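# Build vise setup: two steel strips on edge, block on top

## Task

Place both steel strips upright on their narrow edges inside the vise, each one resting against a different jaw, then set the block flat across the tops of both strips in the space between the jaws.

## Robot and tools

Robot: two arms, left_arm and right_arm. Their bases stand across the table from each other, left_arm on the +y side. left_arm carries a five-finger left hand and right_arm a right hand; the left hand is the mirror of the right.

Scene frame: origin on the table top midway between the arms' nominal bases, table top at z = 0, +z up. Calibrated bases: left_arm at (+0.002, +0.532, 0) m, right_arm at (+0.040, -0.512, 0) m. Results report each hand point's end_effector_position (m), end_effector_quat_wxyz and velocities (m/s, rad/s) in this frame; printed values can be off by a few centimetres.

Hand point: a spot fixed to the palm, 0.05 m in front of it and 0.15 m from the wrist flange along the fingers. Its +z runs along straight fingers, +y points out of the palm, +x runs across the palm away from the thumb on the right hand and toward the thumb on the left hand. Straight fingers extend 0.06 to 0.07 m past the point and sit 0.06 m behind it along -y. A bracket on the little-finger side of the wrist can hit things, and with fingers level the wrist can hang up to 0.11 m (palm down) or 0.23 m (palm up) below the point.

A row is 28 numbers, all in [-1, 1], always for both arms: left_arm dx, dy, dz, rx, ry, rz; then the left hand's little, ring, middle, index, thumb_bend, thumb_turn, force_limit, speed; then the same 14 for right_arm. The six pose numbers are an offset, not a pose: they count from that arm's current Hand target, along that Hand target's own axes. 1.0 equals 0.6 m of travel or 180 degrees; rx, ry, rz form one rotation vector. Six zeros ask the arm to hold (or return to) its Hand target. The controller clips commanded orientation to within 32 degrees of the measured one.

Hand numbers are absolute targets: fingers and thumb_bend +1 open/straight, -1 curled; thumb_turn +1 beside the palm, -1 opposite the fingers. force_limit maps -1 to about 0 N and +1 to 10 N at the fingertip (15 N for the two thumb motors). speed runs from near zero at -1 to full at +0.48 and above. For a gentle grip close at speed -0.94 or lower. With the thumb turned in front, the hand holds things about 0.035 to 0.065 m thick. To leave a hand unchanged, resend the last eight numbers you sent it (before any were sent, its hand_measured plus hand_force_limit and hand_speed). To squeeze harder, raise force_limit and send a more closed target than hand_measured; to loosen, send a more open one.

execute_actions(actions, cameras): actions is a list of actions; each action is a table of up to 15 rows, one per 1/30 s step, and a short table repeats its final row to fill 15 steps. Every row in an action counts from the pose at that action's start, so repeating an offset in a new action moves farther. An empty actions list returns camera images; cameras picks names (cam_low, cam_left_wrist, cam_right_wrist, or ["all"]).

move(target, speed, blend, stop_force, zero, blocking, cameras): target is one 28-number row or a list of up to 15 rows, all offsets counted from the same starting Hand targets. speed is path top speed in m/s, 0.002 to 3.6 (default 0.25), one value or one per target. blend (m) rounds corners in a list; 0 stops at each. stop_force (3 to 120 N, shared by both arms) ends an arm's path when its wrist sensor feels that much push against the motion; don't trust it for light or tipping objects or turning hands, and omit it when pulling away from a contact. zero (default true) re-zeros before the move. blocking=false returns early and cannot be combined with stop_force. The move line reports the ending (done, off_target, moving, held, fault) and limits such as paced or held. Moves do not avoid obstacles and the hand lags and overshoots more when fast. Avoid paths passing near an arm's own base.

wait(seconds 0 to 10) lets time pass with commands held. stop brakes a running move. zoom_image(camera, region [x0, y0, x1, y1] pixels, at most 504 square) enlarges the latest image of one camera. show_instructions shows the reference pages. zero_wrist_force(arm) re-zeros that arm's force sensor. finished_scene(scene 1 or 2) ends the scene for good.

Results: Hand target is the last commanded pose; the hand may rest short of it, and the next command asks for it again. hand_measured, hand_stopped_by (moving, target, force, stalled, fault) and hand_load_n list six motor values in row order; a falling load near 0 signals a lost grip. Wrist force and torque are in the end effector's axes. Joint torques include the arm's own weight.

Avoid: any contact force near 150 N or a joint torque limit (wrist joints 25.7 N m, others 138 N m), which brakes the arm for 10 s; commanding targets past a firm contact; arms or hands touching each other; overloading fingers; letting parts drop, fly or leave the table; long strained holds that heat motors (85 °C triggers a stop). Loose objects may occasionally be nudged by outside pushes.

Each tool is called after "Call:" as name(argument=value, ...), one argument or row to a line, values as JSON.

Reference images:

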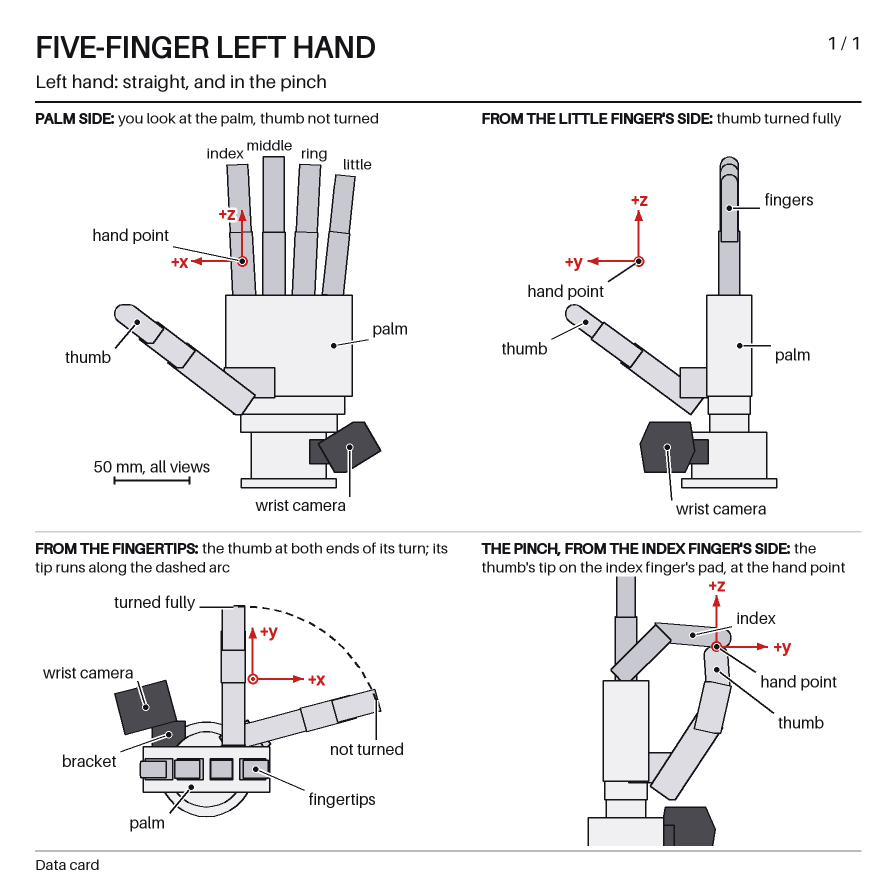

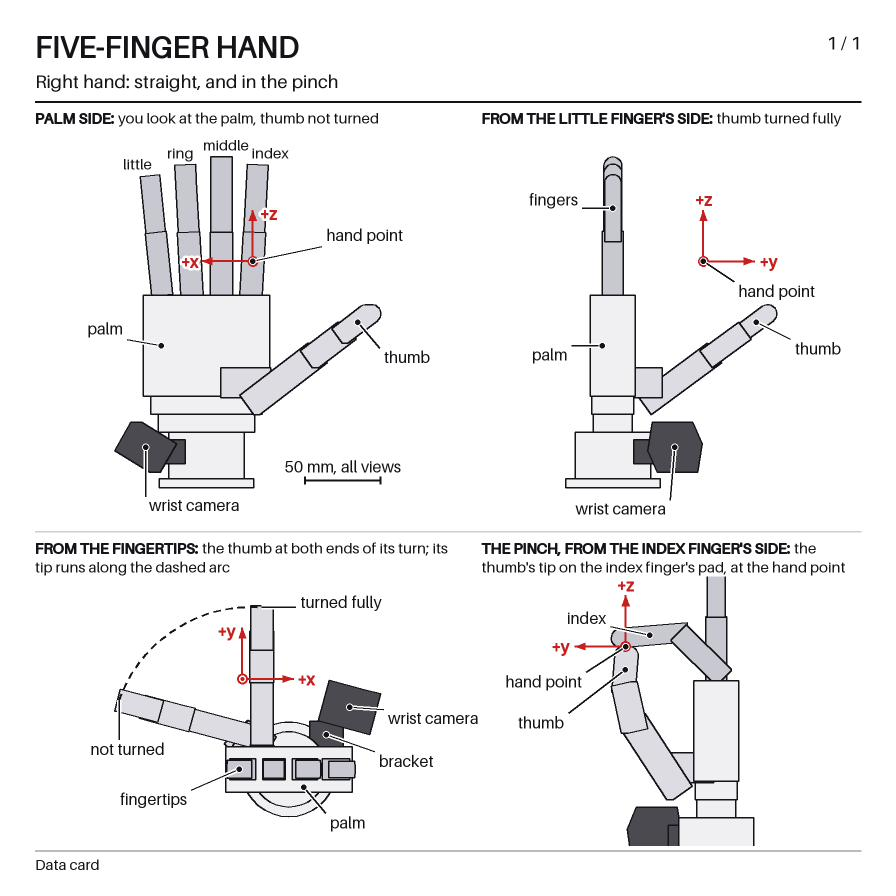

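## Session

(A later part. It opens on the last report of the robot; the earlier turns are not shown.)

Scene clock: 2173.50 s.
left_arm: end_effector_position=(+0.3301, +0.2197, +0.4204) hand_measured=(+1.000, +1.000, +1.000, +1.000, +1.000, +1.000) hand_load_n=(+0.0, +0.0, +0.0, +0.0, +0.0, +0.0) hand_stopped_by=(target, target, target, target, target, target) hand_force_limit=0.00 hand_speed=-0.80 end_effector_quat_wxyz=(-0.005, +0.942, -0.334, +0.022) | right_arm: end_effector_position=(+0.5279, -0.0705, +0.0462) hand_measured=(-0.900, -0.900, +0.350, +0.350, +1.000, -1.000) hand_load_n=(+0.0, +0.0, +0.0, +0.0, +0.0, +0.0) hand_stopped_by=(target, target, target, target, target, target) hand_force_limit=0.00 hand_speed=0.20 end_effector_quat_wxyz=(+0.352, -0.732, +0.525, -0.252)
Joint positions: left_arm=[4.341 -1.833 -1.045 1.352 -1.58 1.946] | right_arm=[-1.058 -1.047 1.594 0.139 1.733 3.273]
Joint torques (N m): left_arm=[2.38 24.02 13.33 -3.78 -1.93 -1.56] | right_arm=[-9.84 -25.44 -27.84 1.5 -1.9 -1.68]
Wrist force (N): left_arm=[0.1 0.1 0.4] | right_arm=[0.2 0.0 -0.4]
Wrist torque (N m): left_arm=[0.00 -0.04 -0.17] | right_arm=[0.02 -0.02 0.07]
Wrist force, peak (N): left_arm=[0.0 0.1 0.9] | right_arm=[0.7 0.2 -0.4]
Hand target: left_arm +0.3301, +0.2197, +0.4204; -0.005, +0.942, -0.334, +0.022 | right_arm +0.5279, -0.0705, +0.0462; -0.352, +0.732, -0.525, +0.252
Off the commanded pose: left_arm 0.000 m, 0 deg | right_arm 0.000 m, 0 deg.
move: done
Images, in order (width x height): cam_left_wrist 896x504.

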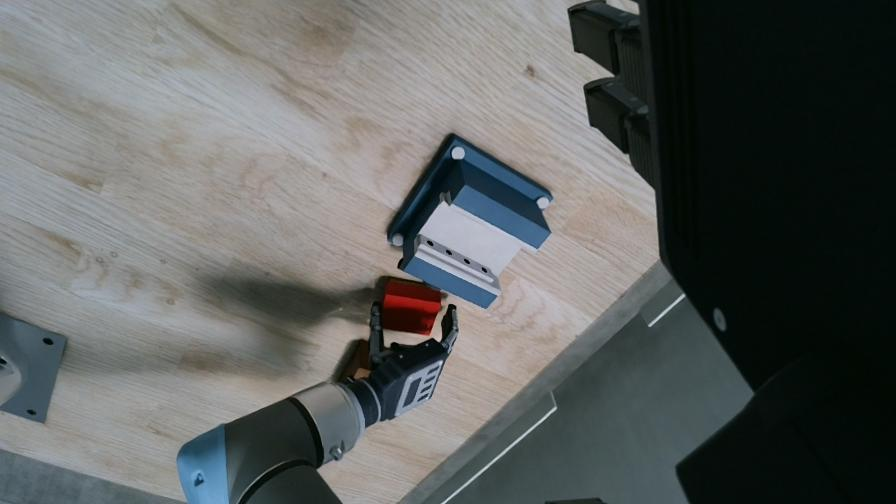

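Call:
move(
  target=[0,0,0,0,0,0,1,1,1,1,1,1,0,-0.8,0,0,0,0,0,0,-0.9,-0.9,0.0,0.0,1,-1,0.1,-0.92],
  speed=0.02,
  cameras=["cam_left_wrist","cam_right_wrist","cam_low"],
)

Call:
zoom_image(
  camera="cam_left_wrist",
  region=[340, 270, 480, 370],
)

Call:
zoom_image(
  camera="cam_low",
  region=[180, 180, 360, 300],
)

Scene clock: 2181.50 s.
left_arm: end_effector_position=(+0.3301, +0.2197, +0.4204) hand_measured=(+1.000, +1.000, +1.000, +1.000, +1.000, +1.000) hand_load_n=(+0.0, +0.0, +0.0, +0.0, +0.0, +0.0) hand_stopped_by=(target, target, target, target, target, target) hand_force_limit=0.00 hand_speed=-0.80 end_effector_quat_wxyz=(-0.005, +0.942, -0.334, +0.022) | right_arm: end_effector_position=(+0.5279, -0.0705, +0.0462) hand_measured=(-0.900, -0.900, +0.172, +0.158, +1.000, -1.000) hand_load_n=(+0.0, +0.0, +5.0, +5.5, +1.5, -0.5) hand_stopped_by=(target, target, force, force, target, target) hand_force_limit=0.10 hand_speed=-0.92 end_effector_quat_wxyz=(+0.352, -0.732, +0.525, -0.252)
Joint positions: left_arm=[4.341 -1.833 -1.045 1.352 -1.58 1.946] | right_arm=[-1.058 -1.047 1.594 0.139 1.733 3.273]
Joint torques (N m): left_arm=[1.97 24.43 13.44 -3.84 -2.1 -1.69] | right_arm=[-8.27 -26.91 -26.74 1.11 -1.71 -1.59]
Wrist force (N): left_arm=[0.1 -0.1 0.5] | right_arm=[0.2 1.8 0.8]
Wrist torque (N m): left_arm=[-0.04 -0.03 -0.16] | right_arm=[0.01 -0.06 0.10]
Wrist force, peak (N): left_arm=[0.0 -0.2 0.9] | right_arm=[0.2 2.2 0.8]
Hand target: left_arm +0.3301, +0.2197, +0.4204; -0.005, +0.942, -0.334, +0.022 | right_arm +0.5279, -0.0705, +0.0462; -0.352, +0.732, -0.525, +0.252
Off the commanded pose: left_arm 0.000 m, 0 deg | right_arm 0.000 m, 0 deg.
move: done

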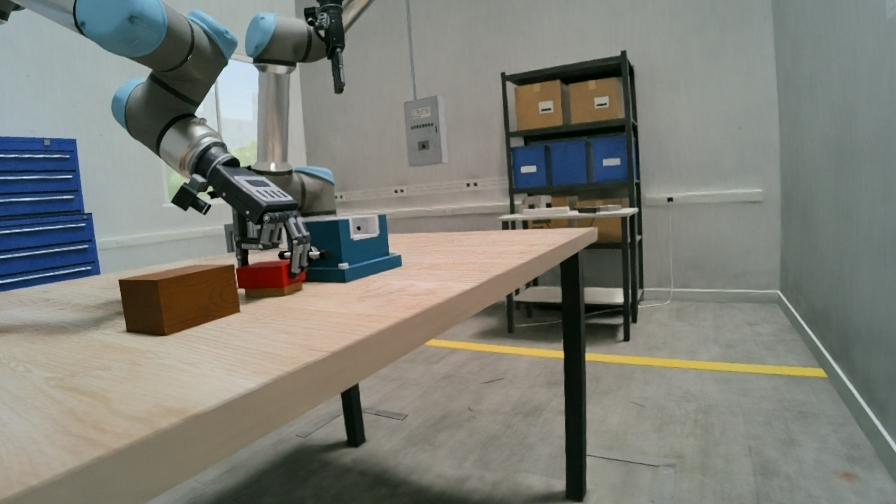

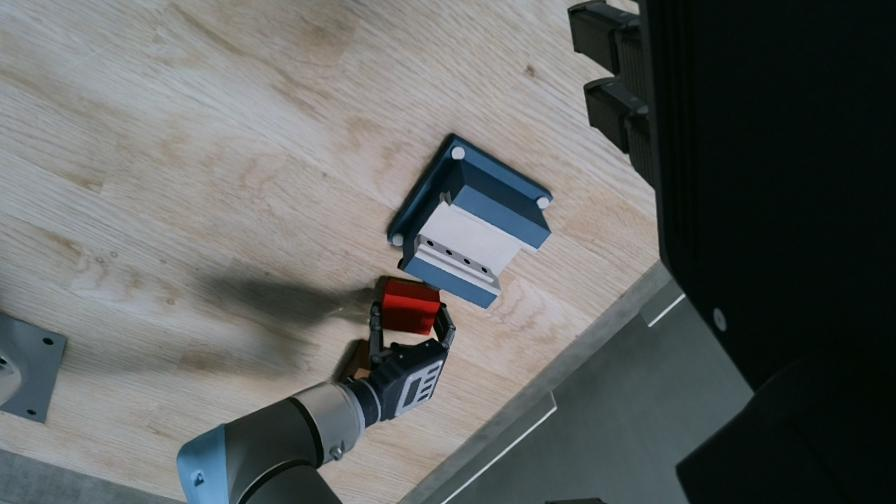

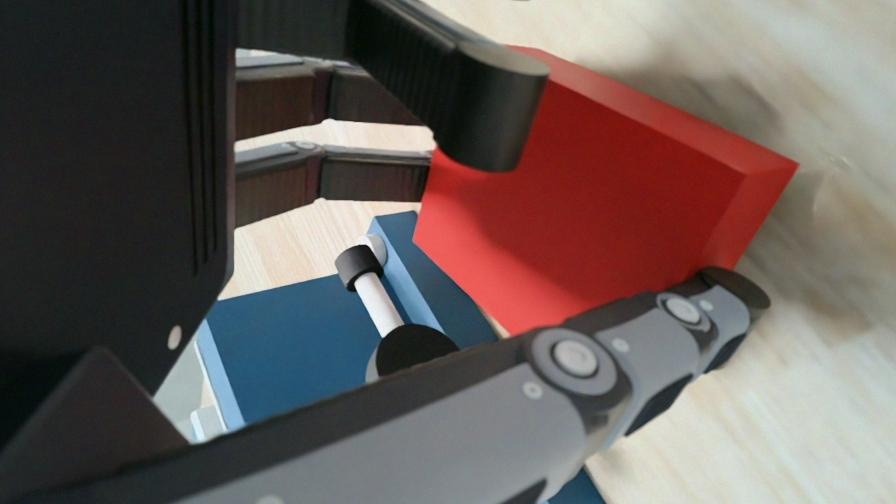

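Scaled by 3.600.

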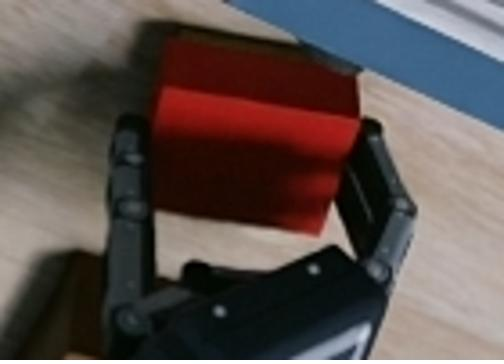

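Scaled by 2.800.

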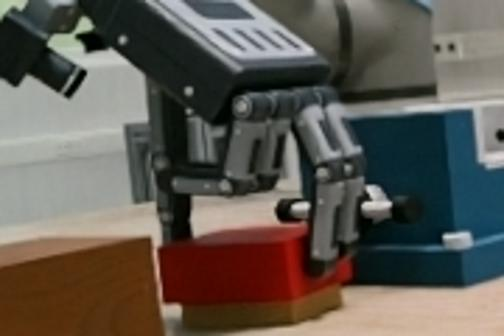

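Call:
move(
  target=[0,0,0,0,0,0,1,1,1,1,1,1,0,-0.8,0,0,0,0,0,0,-0.9,-0.9,-0.1,-0.1,1,-1,0.5,-0.92],
  speed=0.02,
)

Call:
move(
  target=[0,0,0,0,0,0,1,1,1,1,1,1,0,-0.8,0,-0.013,-0.0104,0,0,0,-0.9,-0.9,-0.1,-0.1,1,-1,0.5,-0.92],
  speed=0.02,
  cameras=["cam_left_wrist","cam_right_wrist","cam_low"],
)

Call:
zoom_image(
  camera="cam_low",
  region=[180, 180, 360, 300],
)

Scene clock: 2187.93 s.
left_arm: end_effector_position=(+0.3301, +0.2197, +0.4204) hand_measured=(+1.000, +1.000, +1.000, +1.000, +1.000, +1.000) hand_load_n=(+0.0, +0.0, +0.0, +0.0, +0.0, +0.0) hand_stopped_by=(target, target, target, target, target, target) hand_force_limit=0.00 hand_speed=-0.80 end_effector_quat_wxyz=(-0.005, +0.942, -0.334, +0.022) | right_arm: end_effector_position=(+0.5279, -0.0705, +0.0462) hand_measured=(-0.900, -0.900, +0.168, +0.152, +1.000, -1.000) hand_load_n=(+0.0, +0.0, +8.5, +8.0, +2.5, -1.0) hand_stopped_by=(target, target, force, force, target, target) hand_force_limit=0.50 hand_speed=-0.92 end_effector_quat_wxyz=(+0.352, -0.732, +0.525, -0.252)
Joint positions: left_arm=[4.341 -1.833 -1.045 1.352 -1.58 1.946] | right_arm=[-1.058 -1.047 1.594 0.139 1.733 3.273]
Joint torques (N m): left_arm=[2.39 23.86 13.72 -3.77 -2.05 -1.59] | right_arm=[-1.66 -41.36 -20.99 -0.22 -1 -1.29]
Wrist force (N): left_arm=[-0.2 0.1 0.7] | right_arm=[0.3 2.5 1.3]
Wrist torque (N m): left_arm=[-0.02 0.02 -0.19] | right_arm=[0.08 -0.06 0.11]
Wrist force, peak (N): left_arm=[-0.3 0.0 1.1] | right_arm=[0.4 2.8 1.4]
Hand target: left_arm +0.3301, +0.2197, +0.4204; -0.005, +0.942, -0.334, +0.022 | right_arm +0.5279, -0.0705, +0.0462; -0.352, +0.732, -0.525, +0.252
Off the commanded pose: left_arm 0.000 m, 0 deg | right_arm 0.000 m, 0 deg.
move: done

Scene clock: 2188.77 s.
left_arm: end_effector_position=(+0.3301, +0.2197, +0.4204) hand_measured=(+1.000, +1.000, +1.000, +1.000, +1.000, +1.000) hand_load_n=(+0.0, +0.0, +0.0, +0.0, +0.0, +0.0) hand_stopped_by=(target, target, target, target, target, target) hand_force_limit=0.00 hand_speed=-0.80 end_effector_quat_wxyz=(-0.005, +0.942, -0.334, +0.022) | right_arm: end_effector_position=(+0.5279, -0.0705, +0.0561) hand_measured=(-0.900, -0.900, +0.168, +0.152, +1.000, -1.000) hand_load_n=(+0.0, +0.0, +8.0, +8.0, +2.5, -0.5) hand_stopped_by=(target, target, force, force, target, target) hand_force_limit=0.50 hand_speed=-0.92 end_effector_quat_wxyz=(+0.352, -0.732, +0.525, -0.252)
Joint positions: left_arm=[4.341 -1.833 -1.045 1.352 -1.58 1.946] | right_arm=[-1.058 -1.059 1.584 0.161 1.733 3.273]
Joint torques (N m): left_arm=[2.63 23.7 13.26 -3.91 -2.18 -1.72] | right_arm=[-0.62 -48.94 -28.26 1.19 -1.28 -1.36]
Wrist force (N): left_arm=[0.2 -0.2 0.7] | right_arm=[0.5 2.6 1.6]
Wrist torque (N m): left_arm=[-0.06 -0.04 -0.15] | right_arm=[0.08 -0.09 0.12]
Wrist force, peak (N): left_arm=[0.0 -0.4 0.8] | right_arm=[0.5 3.0 1.6]
Hand target: left_arm +0.3301, +0.2197, +0.4204; -0.005, +0.942, -0.334, +0.022 | right_arm +0.5279, -0.0705, +0.0562; -0.352, +0.732, -0.525, +0.252
Off the commanded pose: left_arm 0.000 m, 0 deg | right_arm 0.000 m, 0 deg.
move: done

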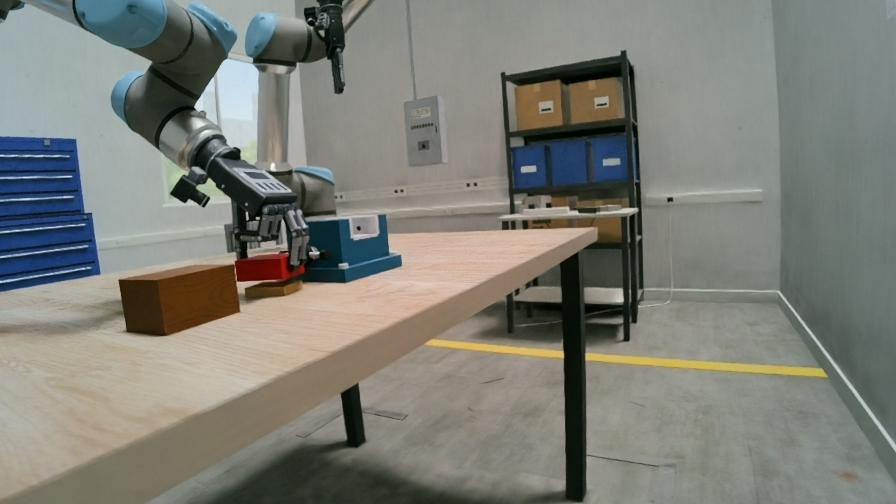

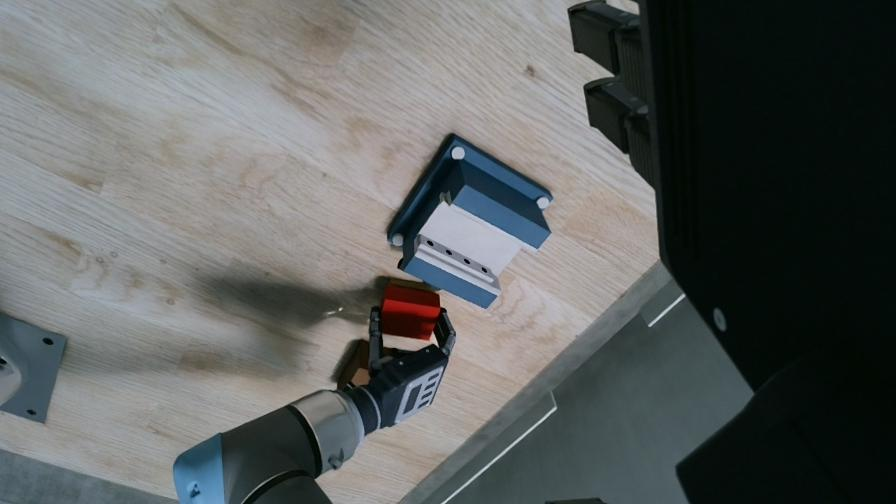

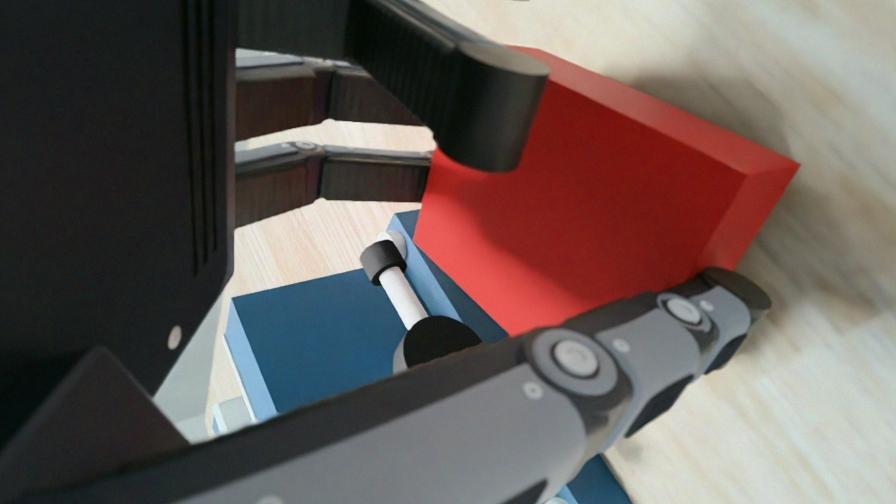

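Scaled by 2.800.

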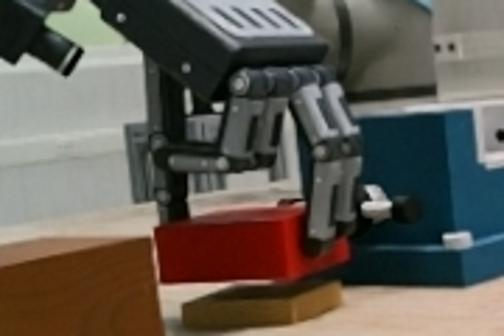

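Call:
move(
  target=[0,0,0,0,0,0,1,1,1,1,1,1,0,-0.8,0,-0.1483,-0.1186,0,0,0,-0.9,-0.9,-0.1,-0.1,1,-1,0.5,-0.92],
  speed=0.08,
)

Scene clock: 2206.67 s.
left_arm: end_effector_position=(+0.3301, +0.2197, +0.4204) hand_measured=(+1.000, +1.000, +1.000, +1.000, +1.000, +1.000) hand_load_n=(+0.0, +0.0, +0.0, +0.0, +0.0, +0.0) hand_stopped_by=(target, target, target, target, target, target) hand_force_limit=0.00 hand_speed=-0.80 end_effector_quat_wxyz=(-0.005, +0.942, -0.334, +0.022) | right_arm: end_effector_position=(+0.5279, -0.0705, +0.1700) hand_measured=(-0.900, -0.900, +0.168, +0.152, +1.000, -1.000) hand_load_n=(+0.0, +0.0, +8.5, +8.0, +2.5, -0.5) hand_stopped_by=(target, target, force, force, target, target) hand_force_limit=0.50 hand_speed=-0.92 end_effector_quat_wxyz=(+0.352, -0.732, +0.525, -0.252)
Joint positions: left_arm=[4.341 -1.833 -1.045 1.352 -1.58 1.946] | right_arm=[-1.058 -1.162 1.425 0.422 1.733 3.273]
Joint torques (N m): left_arm=[2.49 23.51 13.25 -3.9 -2.06 -1.5] | right_arm=[-9.07 -45.77 -30.55 1.6 -0.36 -1.03]
Wrist force (N): left_arm=[0.1 0.0 0.3] | right_arm=[0.5 2.7 1.6]
Wrist torque (N m): left_arm=[-0.01 -0.04 -0.16] | right_arm=[0.09 -0.11 0.13]
Wrist force, peak (N): left_arm=[-0.3 -0.2 0.9] | right_arm=[0.4 3.3 1.9]
Hand target: left_arm +0.3301, +0.2197, +0.4204; -0.005, +0.942, -0.334, +0.022 | right_arm +0.5280, -0.0705, +0.1701; -0.352, +0.732, -0.525, +0.252
Off the commanded pose: left_arm 0.000 m, 0 deg | right_arm 0.000 m, 0 deg.
move: done

Call:
move(
  target=[0,0,0,0,0,0,1,1,1,1,1,1,0,-0.8,-0.2297,-0.0499,0.063,0,0.0703,0.0562,-0.9,-0.9,-0.1,-0.1,1,-1,0.5,-0.92],
  speed=0.08,
  cameras=["cam_left_wrist","cam_right_wrist","cam_low"],
)

Call:
zoom_image(
  camera="cam_left_wrist",
  region=[365, 110, 585, 330],
)

Call:
zoom_image(
  camera="cam_low",
  region=[220, 130, 420, 290],
)

Scene clock: 2213.63 s.
left_arm: end_effector_position=(+0.3301, +0.2197, +0.4204) hand_measured=(+1.000, +1.000, +1.000, +1.000, +1.000, +1.000) hand_load_n=(+0.0, +0.0, +0.0, +0.0, +0.0, +0.0) hand_stopped_by=(target, target, target, target, target, target) hand_force_limit=0.00 hand_speed=-0.80 end_effector_quat_wxyz=(-0.005, +0.942, -0.334, +0.022) | right_arm: end_effector_position=(+0.5294, +0.0754, +0.1699) hand_measured=(-0.900, -0.900, +0.168, +0.152, +1.000, -1.000) hand_load_n=(+0.0, +0.0, +8.5, +8.0, +2.5, -0.5) hand_stopped_by=(target, target, force, force, target, target) hand_force_limit=0.50 hand_speed=-0.92 end_effector_quat_wxyz=(+0.313, -0.651, +0.623, -0.299)
Joint positions: left_arm=[4.341 -1.833 -1.045 1.352 -1.58 1.946] | right_arm=[-0.777 -0.749 0.78 0.81 2.147 3.689]
Joint torques (N m): left_arm=[2.6 23.6 13.2 -3.78 -2.25 -1.79] | right_arm=[12.26 -40.01 -35.69 2.15 2.57 1.63]
Wrist force (N): left_arm=[0.0 0.0 0.6] | right_arm=[0.7 2.4 1.5]
Wrist torque (N m): left_arm=[-0.03 -0.01 -0.17] | right_arm=[0.07 -0.12 0.05]
Wrist force, peak (N): left_arm=[-0.1 -0.2 1.0] | right_arm=[0.7 2.7 1.9]
Hand target: left_arm +0.3301, +0.2197, +0.4204; -0.005, +0.942, -0.334, +0.022 | right_arm +0.5294, +0.0755, +0.1699; -0.313, +0.651, -0.623, +0.299
Off the commanded pose: left_arm 0.000 m, 0 deg | right_arm 0.000 m, 0 deg.
move: done

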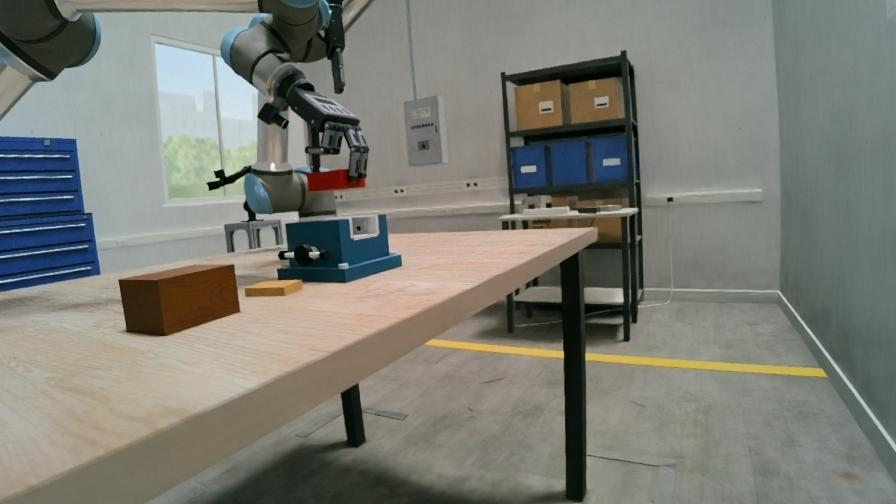

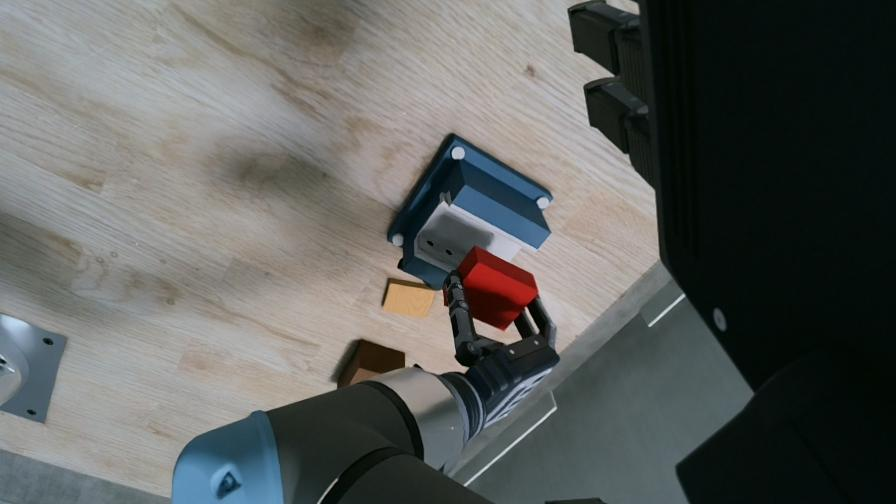

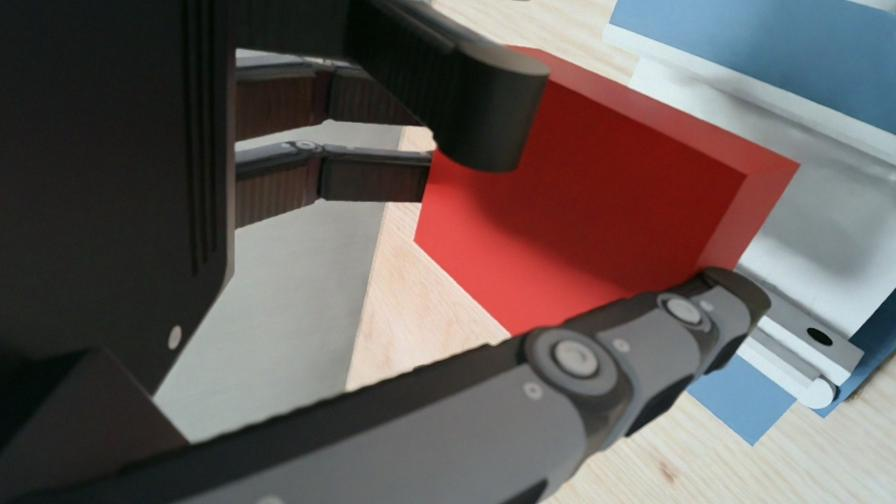

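Scaled by 2.291.

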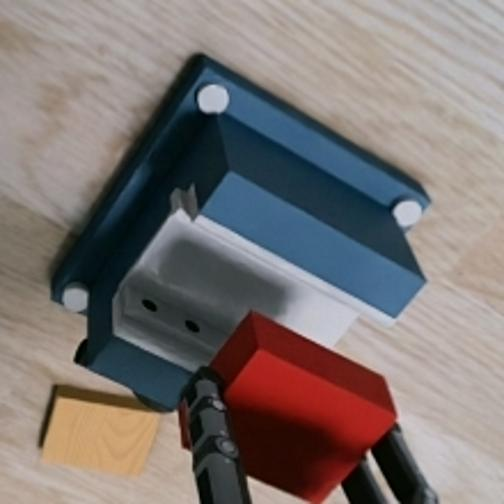

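Scaled by 2.520.

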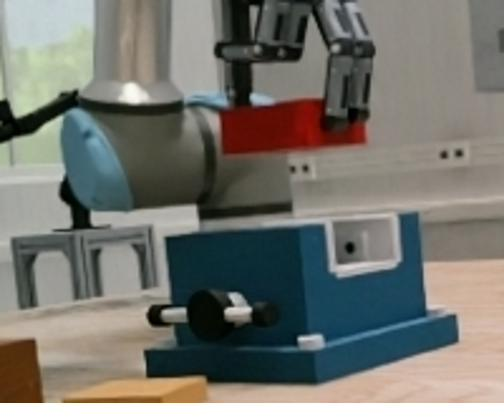

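Call:
zoom_image(
  camera="cam_right_wrist",
  region=[596, 0, 896, 460],
)

Scaled by 1.096.

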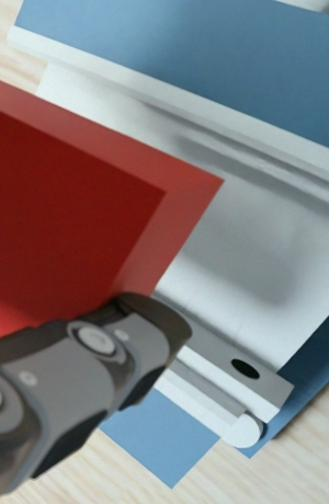

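Call:
move(
  target=[0,0,0,0,0,0,1,1,1,1,1,1,0,-0.8,0,0.0573,0.0458,0,0,0,-0.9,-0.9,-0.1,-0.1,1,-1,0.5,-0.92],
  speed=0.03,
  stop_force=3,
  cameras=["cam_left_wrist","cam_right_wrist","cam_low"],
)

Call:
zoom_image(
  camera="cam_left_wrist",
  region=[385, 160, 565, 320],
)

Call:
zoom_image(
  camera="cam_low",
  region=[220, 130, 420, 290],
)

Call:
zoom_image(
  camera="cam_right_wrist",
  region=[476, 0, 896, 420],
)

Scene clock: 2257.33 s.
left_arm: end_effector_position=(+0.3301, +0.2197, +0.4204) hand_measured=(+1.000, +1.000, +1.000, +1.000, +1.000, +1.000) hand_load_n=(+0.0, +0.0, -0.5, +0.0, +0.0, +0.0) hand_stopped_by=(target, target, target, target, target, target) hand_force_limit=0.00 hand_speed=-0.80 end_effector_quat_wxyz=(-0.005, +0.942, -0.334, +0.022) | right_arm: end_effector_position=(+0.5294, +0.0755, +0.1259) hand_measured=(-0.900, -0.900, +0.168, +0.152, +1.000, -1.000) hand_load_n=(+0.0, +0.0, +8.0, +8.0, +2.5, -1.0) hand_stopped_by=(target, target, force, force, target, target) hand_force_limit=0.50 hand_speed=-0.92 end_effector_quat_wxyz=(+0.313, -0.651, +0.623, -0.299)
Joint positions: left_arm=[4.341 -1.833 -1.045 1.352 -1.58 1.946] | right_arm=[-0.777 -0.737 0.871 0.707 2.147 3.689]
Joint torques (N m): left_arm=[2.64 24.03 13.86 -3.9 -1.94 -1.7] | right_arm=[9.03 -38.97 -12.61 -0.66 0.24 -1.28]
Wrist force (N): left_arm=[0.3 0.1 0.8] | right_arm=[0.8 2.7 1.8]
Wrist torque (N m): left_arm=[-0.03 -0.05 -0.15] | right_arm=[0.09 -0.14 0.05]
Wrist force, peak (N): left_arm=[0.3 -0.3 0.9] | right_arm=[0.8 2.9 1.8]
Hand target: left_arm +0.3301, +0.2197, +0.4204; -0.005, +0.942, -0.334, +0.022 | right_arm +0.5294, +0.0755, +0.1259; -0.313, +0.651, -0.623, +0.299
Off the commanded pose: left_arm 0.000 m, 0 deg | right_arm 0.000 m, 0 deg.
move: done

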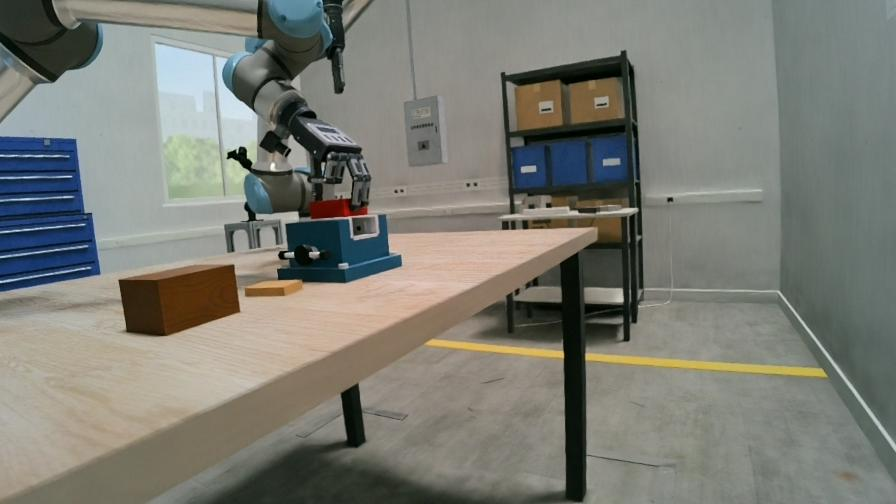

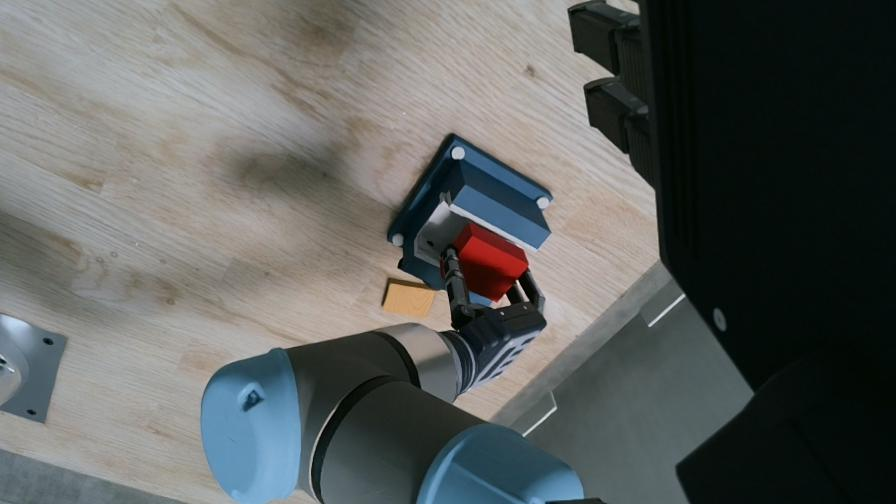

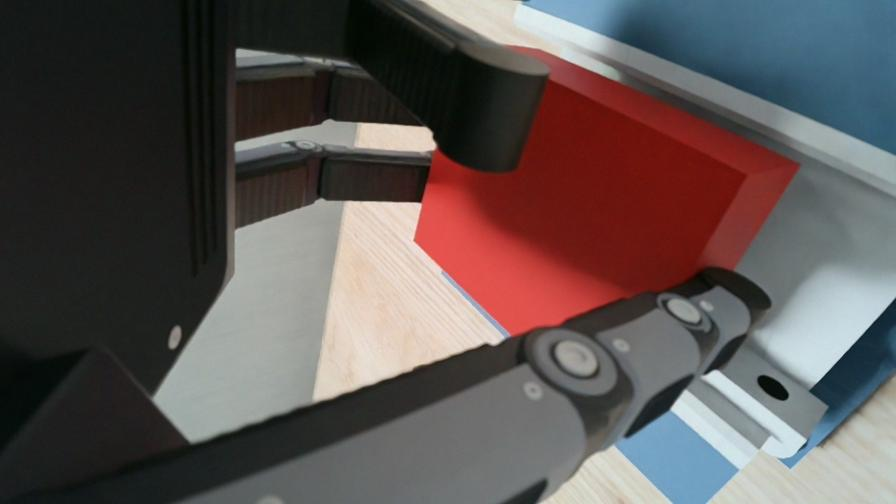

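Scaled by 2.800.

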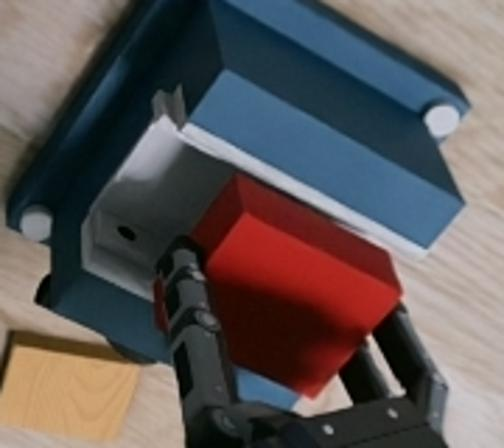

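Scaled by 2.520.

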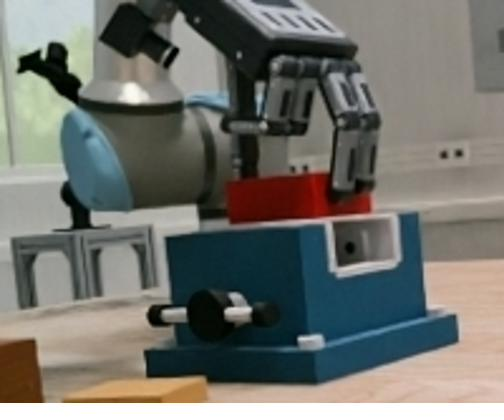

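Scaled by 1.200.

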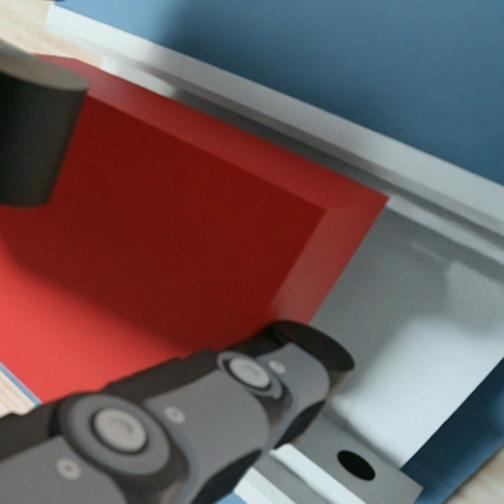

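Call:
zoom_image(
  camera="cam_right_wrist",
  region=[700, 60, 896, 240],
)

Call:
zoom_image(
  camera="cam_right_wrist",
  region=[500, 0, 700, 140],
)

Call:
zoom_image(
  camera="cam_right_wrist",
  region=[640, 300, 860, 504],
)

Scaled by 2.571.

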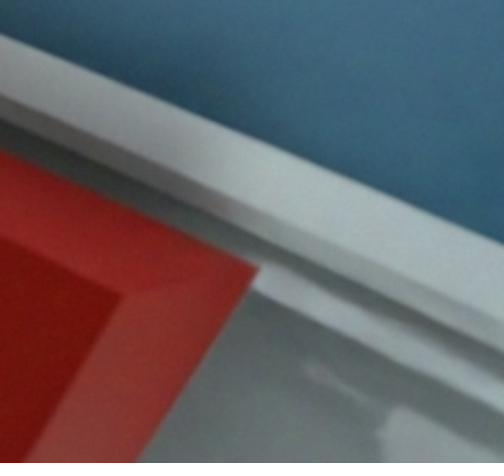

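Scaled by 2.520.

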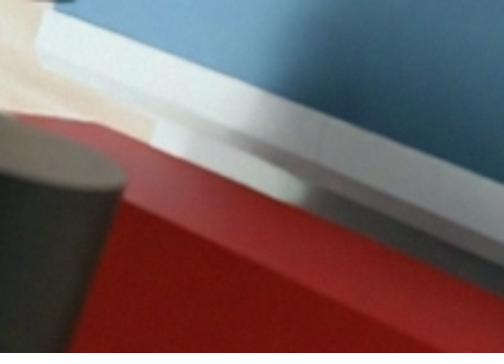

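Scaled by 2.291.

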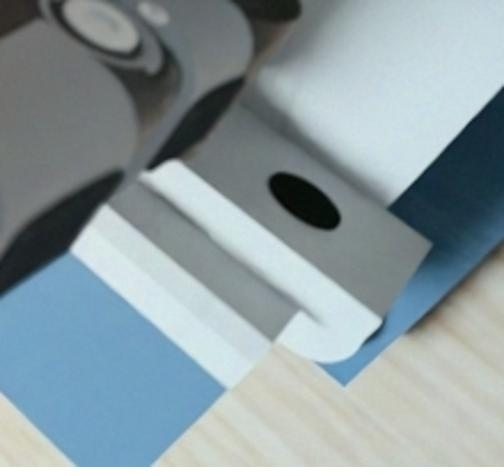

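Call:
zoom_image(
  camera="cam_right_wrist",
  region=[780, 130, 896, 230],
)

Call:
zoom_image(
  camera="cam_right_wrist",
  region=[510, 0, 620, 90],
)

Scaled by 4.345.

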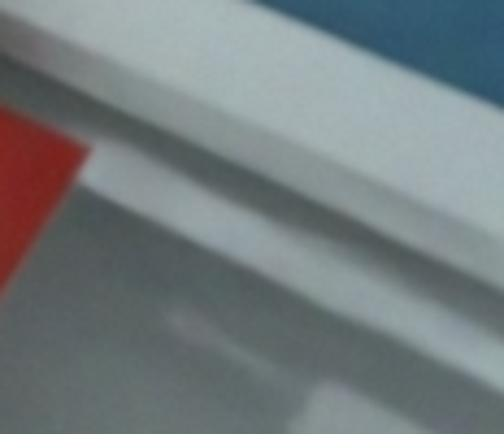

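Scaled by 4.582.

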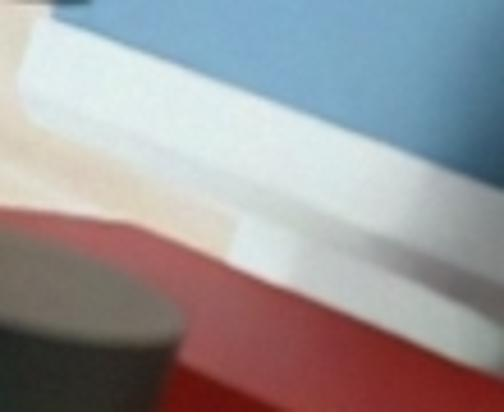

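Call:
move(
  target=[0,0,0,0,0,0,1,1,1,1,1,1,0,-0.8,-0.0008,0.012,-0.015,0,0,0,-0.9,-0.9,-0.1,-0.1,1,-1,0.5,-0.92],
  speed=0.02,
  cameras=["cam_right_wrist","cam_left_wrist"],
)

Call:
zoom_image(
  camera="cam_right_wrist",
  region=[500, 0, 896, 240],
)

Call:
zoom_image(
  camera="cam_left_wrist",
  region=[405, 180, 565, 310],
)

Scene clock: 2356.47 s.
left_arm: end_effector_position=(+0.3301, +0.2197, +0.4204) hand_measured=(+1.000, +1.000, +1.000, +1.000, +1.000, +1.000) hand_load_n=(+0.0, +0.0, +0.0, +0.0, +0.0, +0.0) hand_stopped_by=(target, target, target, target, target, target) hand_force_limit=0.00 hand_speed=-0.80 end_effector_quat_wxyz=(-0.005, +0.942, -0.334, +0.022) | right_arm: end_effector_position=(+0.5179, +0.0754, +0.1259) hand_measured=(-0.900, -0.900, +0.168, +0.152, +1.000, -1.000) hand_load_n=(+0.0, +0.5, +8.0, +8.0, +2.5, -1.0) hand_stopped_by=(target, target, force, force, target, target) hand_force_limit=0.50 hand_speed=-0.92 end_effector_quat_wxyz=(+0.313, -0.651, +0.623, -0.299)
Joint positions: left_arm=[4.341 -1.833 -1.045 1.352 -1.58 1.946] | right_arm=[-0.763 -0.754 0.902 0.698 2.156 3.701]
Joint torques (N m): left_arm=[2.11 24.12 13.15 -3.79 -2.16 -1.72] | right_arm=[11.78 -59.18 -13.85 -0.66 2.64 1.62]
Wrist force (N): left_arm=[0.0 -0.2 0.7] | right_arm=[0.8 2.7 1.8]
Wrist torque (N m): left_arm=[-0.08 -0.01 -0.16] | right_arm=[0.09 -0.15 0.05]
Wrist force, peak (N): left_arm=[-0.1 0.1 1.0] | right_arm=[0.9 2.7 1.9]
Hand target: left_arm +0.3301, +0.2197, +0.4204; -0.005, +0.942, -0.334, +0.022 | right_arm +0.5178, +0.0754, +0.1259; -0.313, +0.651, -0.623, +0.299
Off the commanded pose: left_arm 0.000 m, 0 deg | right_arm 0.000 m, 0 deg.
move: done
Images, in order (width x height): cam_left_wrist 896x504, cam_right_wrist 896x504.

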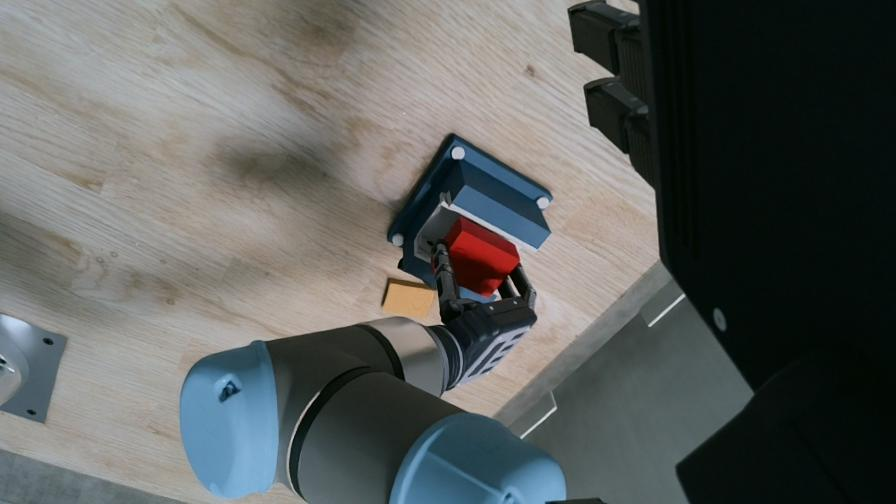

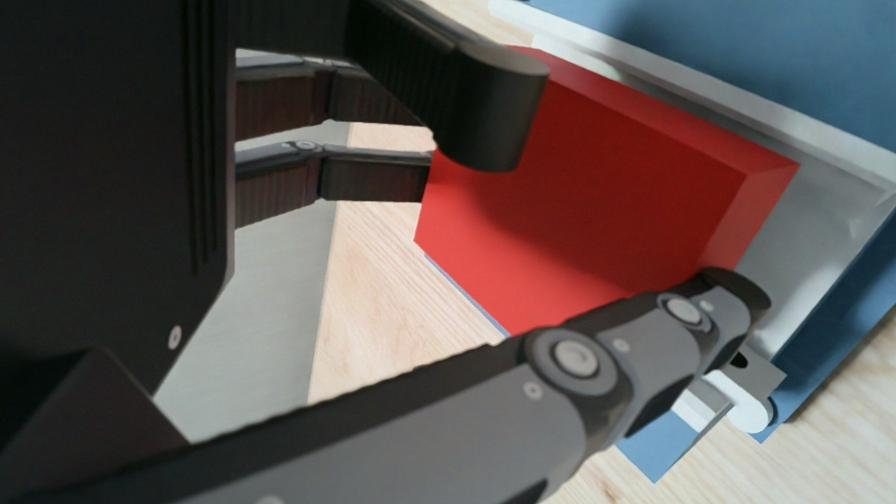

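Scaled by 1.273.

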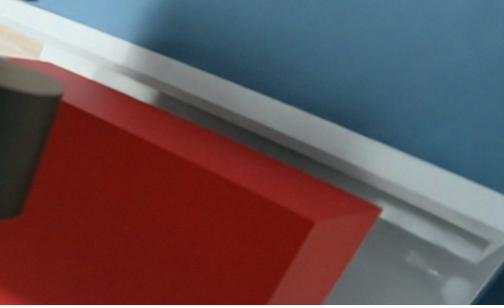

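Scaled by 3.150.

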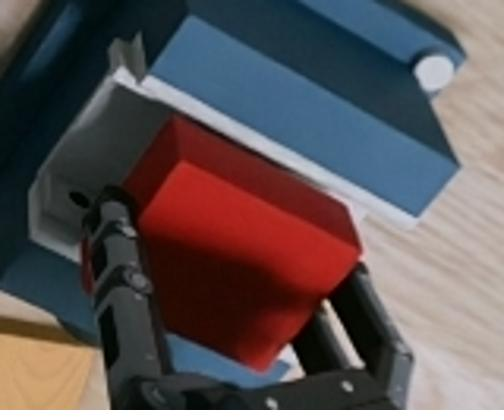

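Call:
zoom_image(
  camera="cam_left_wrist",
  region=[430, 190, 540, 280],
)

Call:
zoom_image(
  camera="cam_left_wrist",
  region=[400, 190, 480, 260],
)

Scaled by 4.582.

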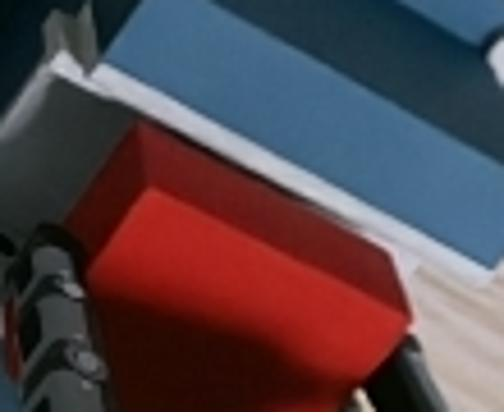

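Scaled by 6.300.

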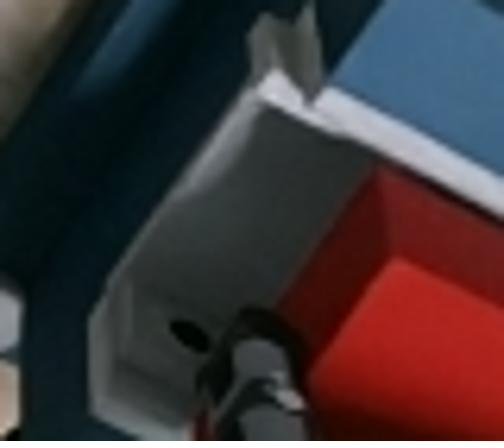

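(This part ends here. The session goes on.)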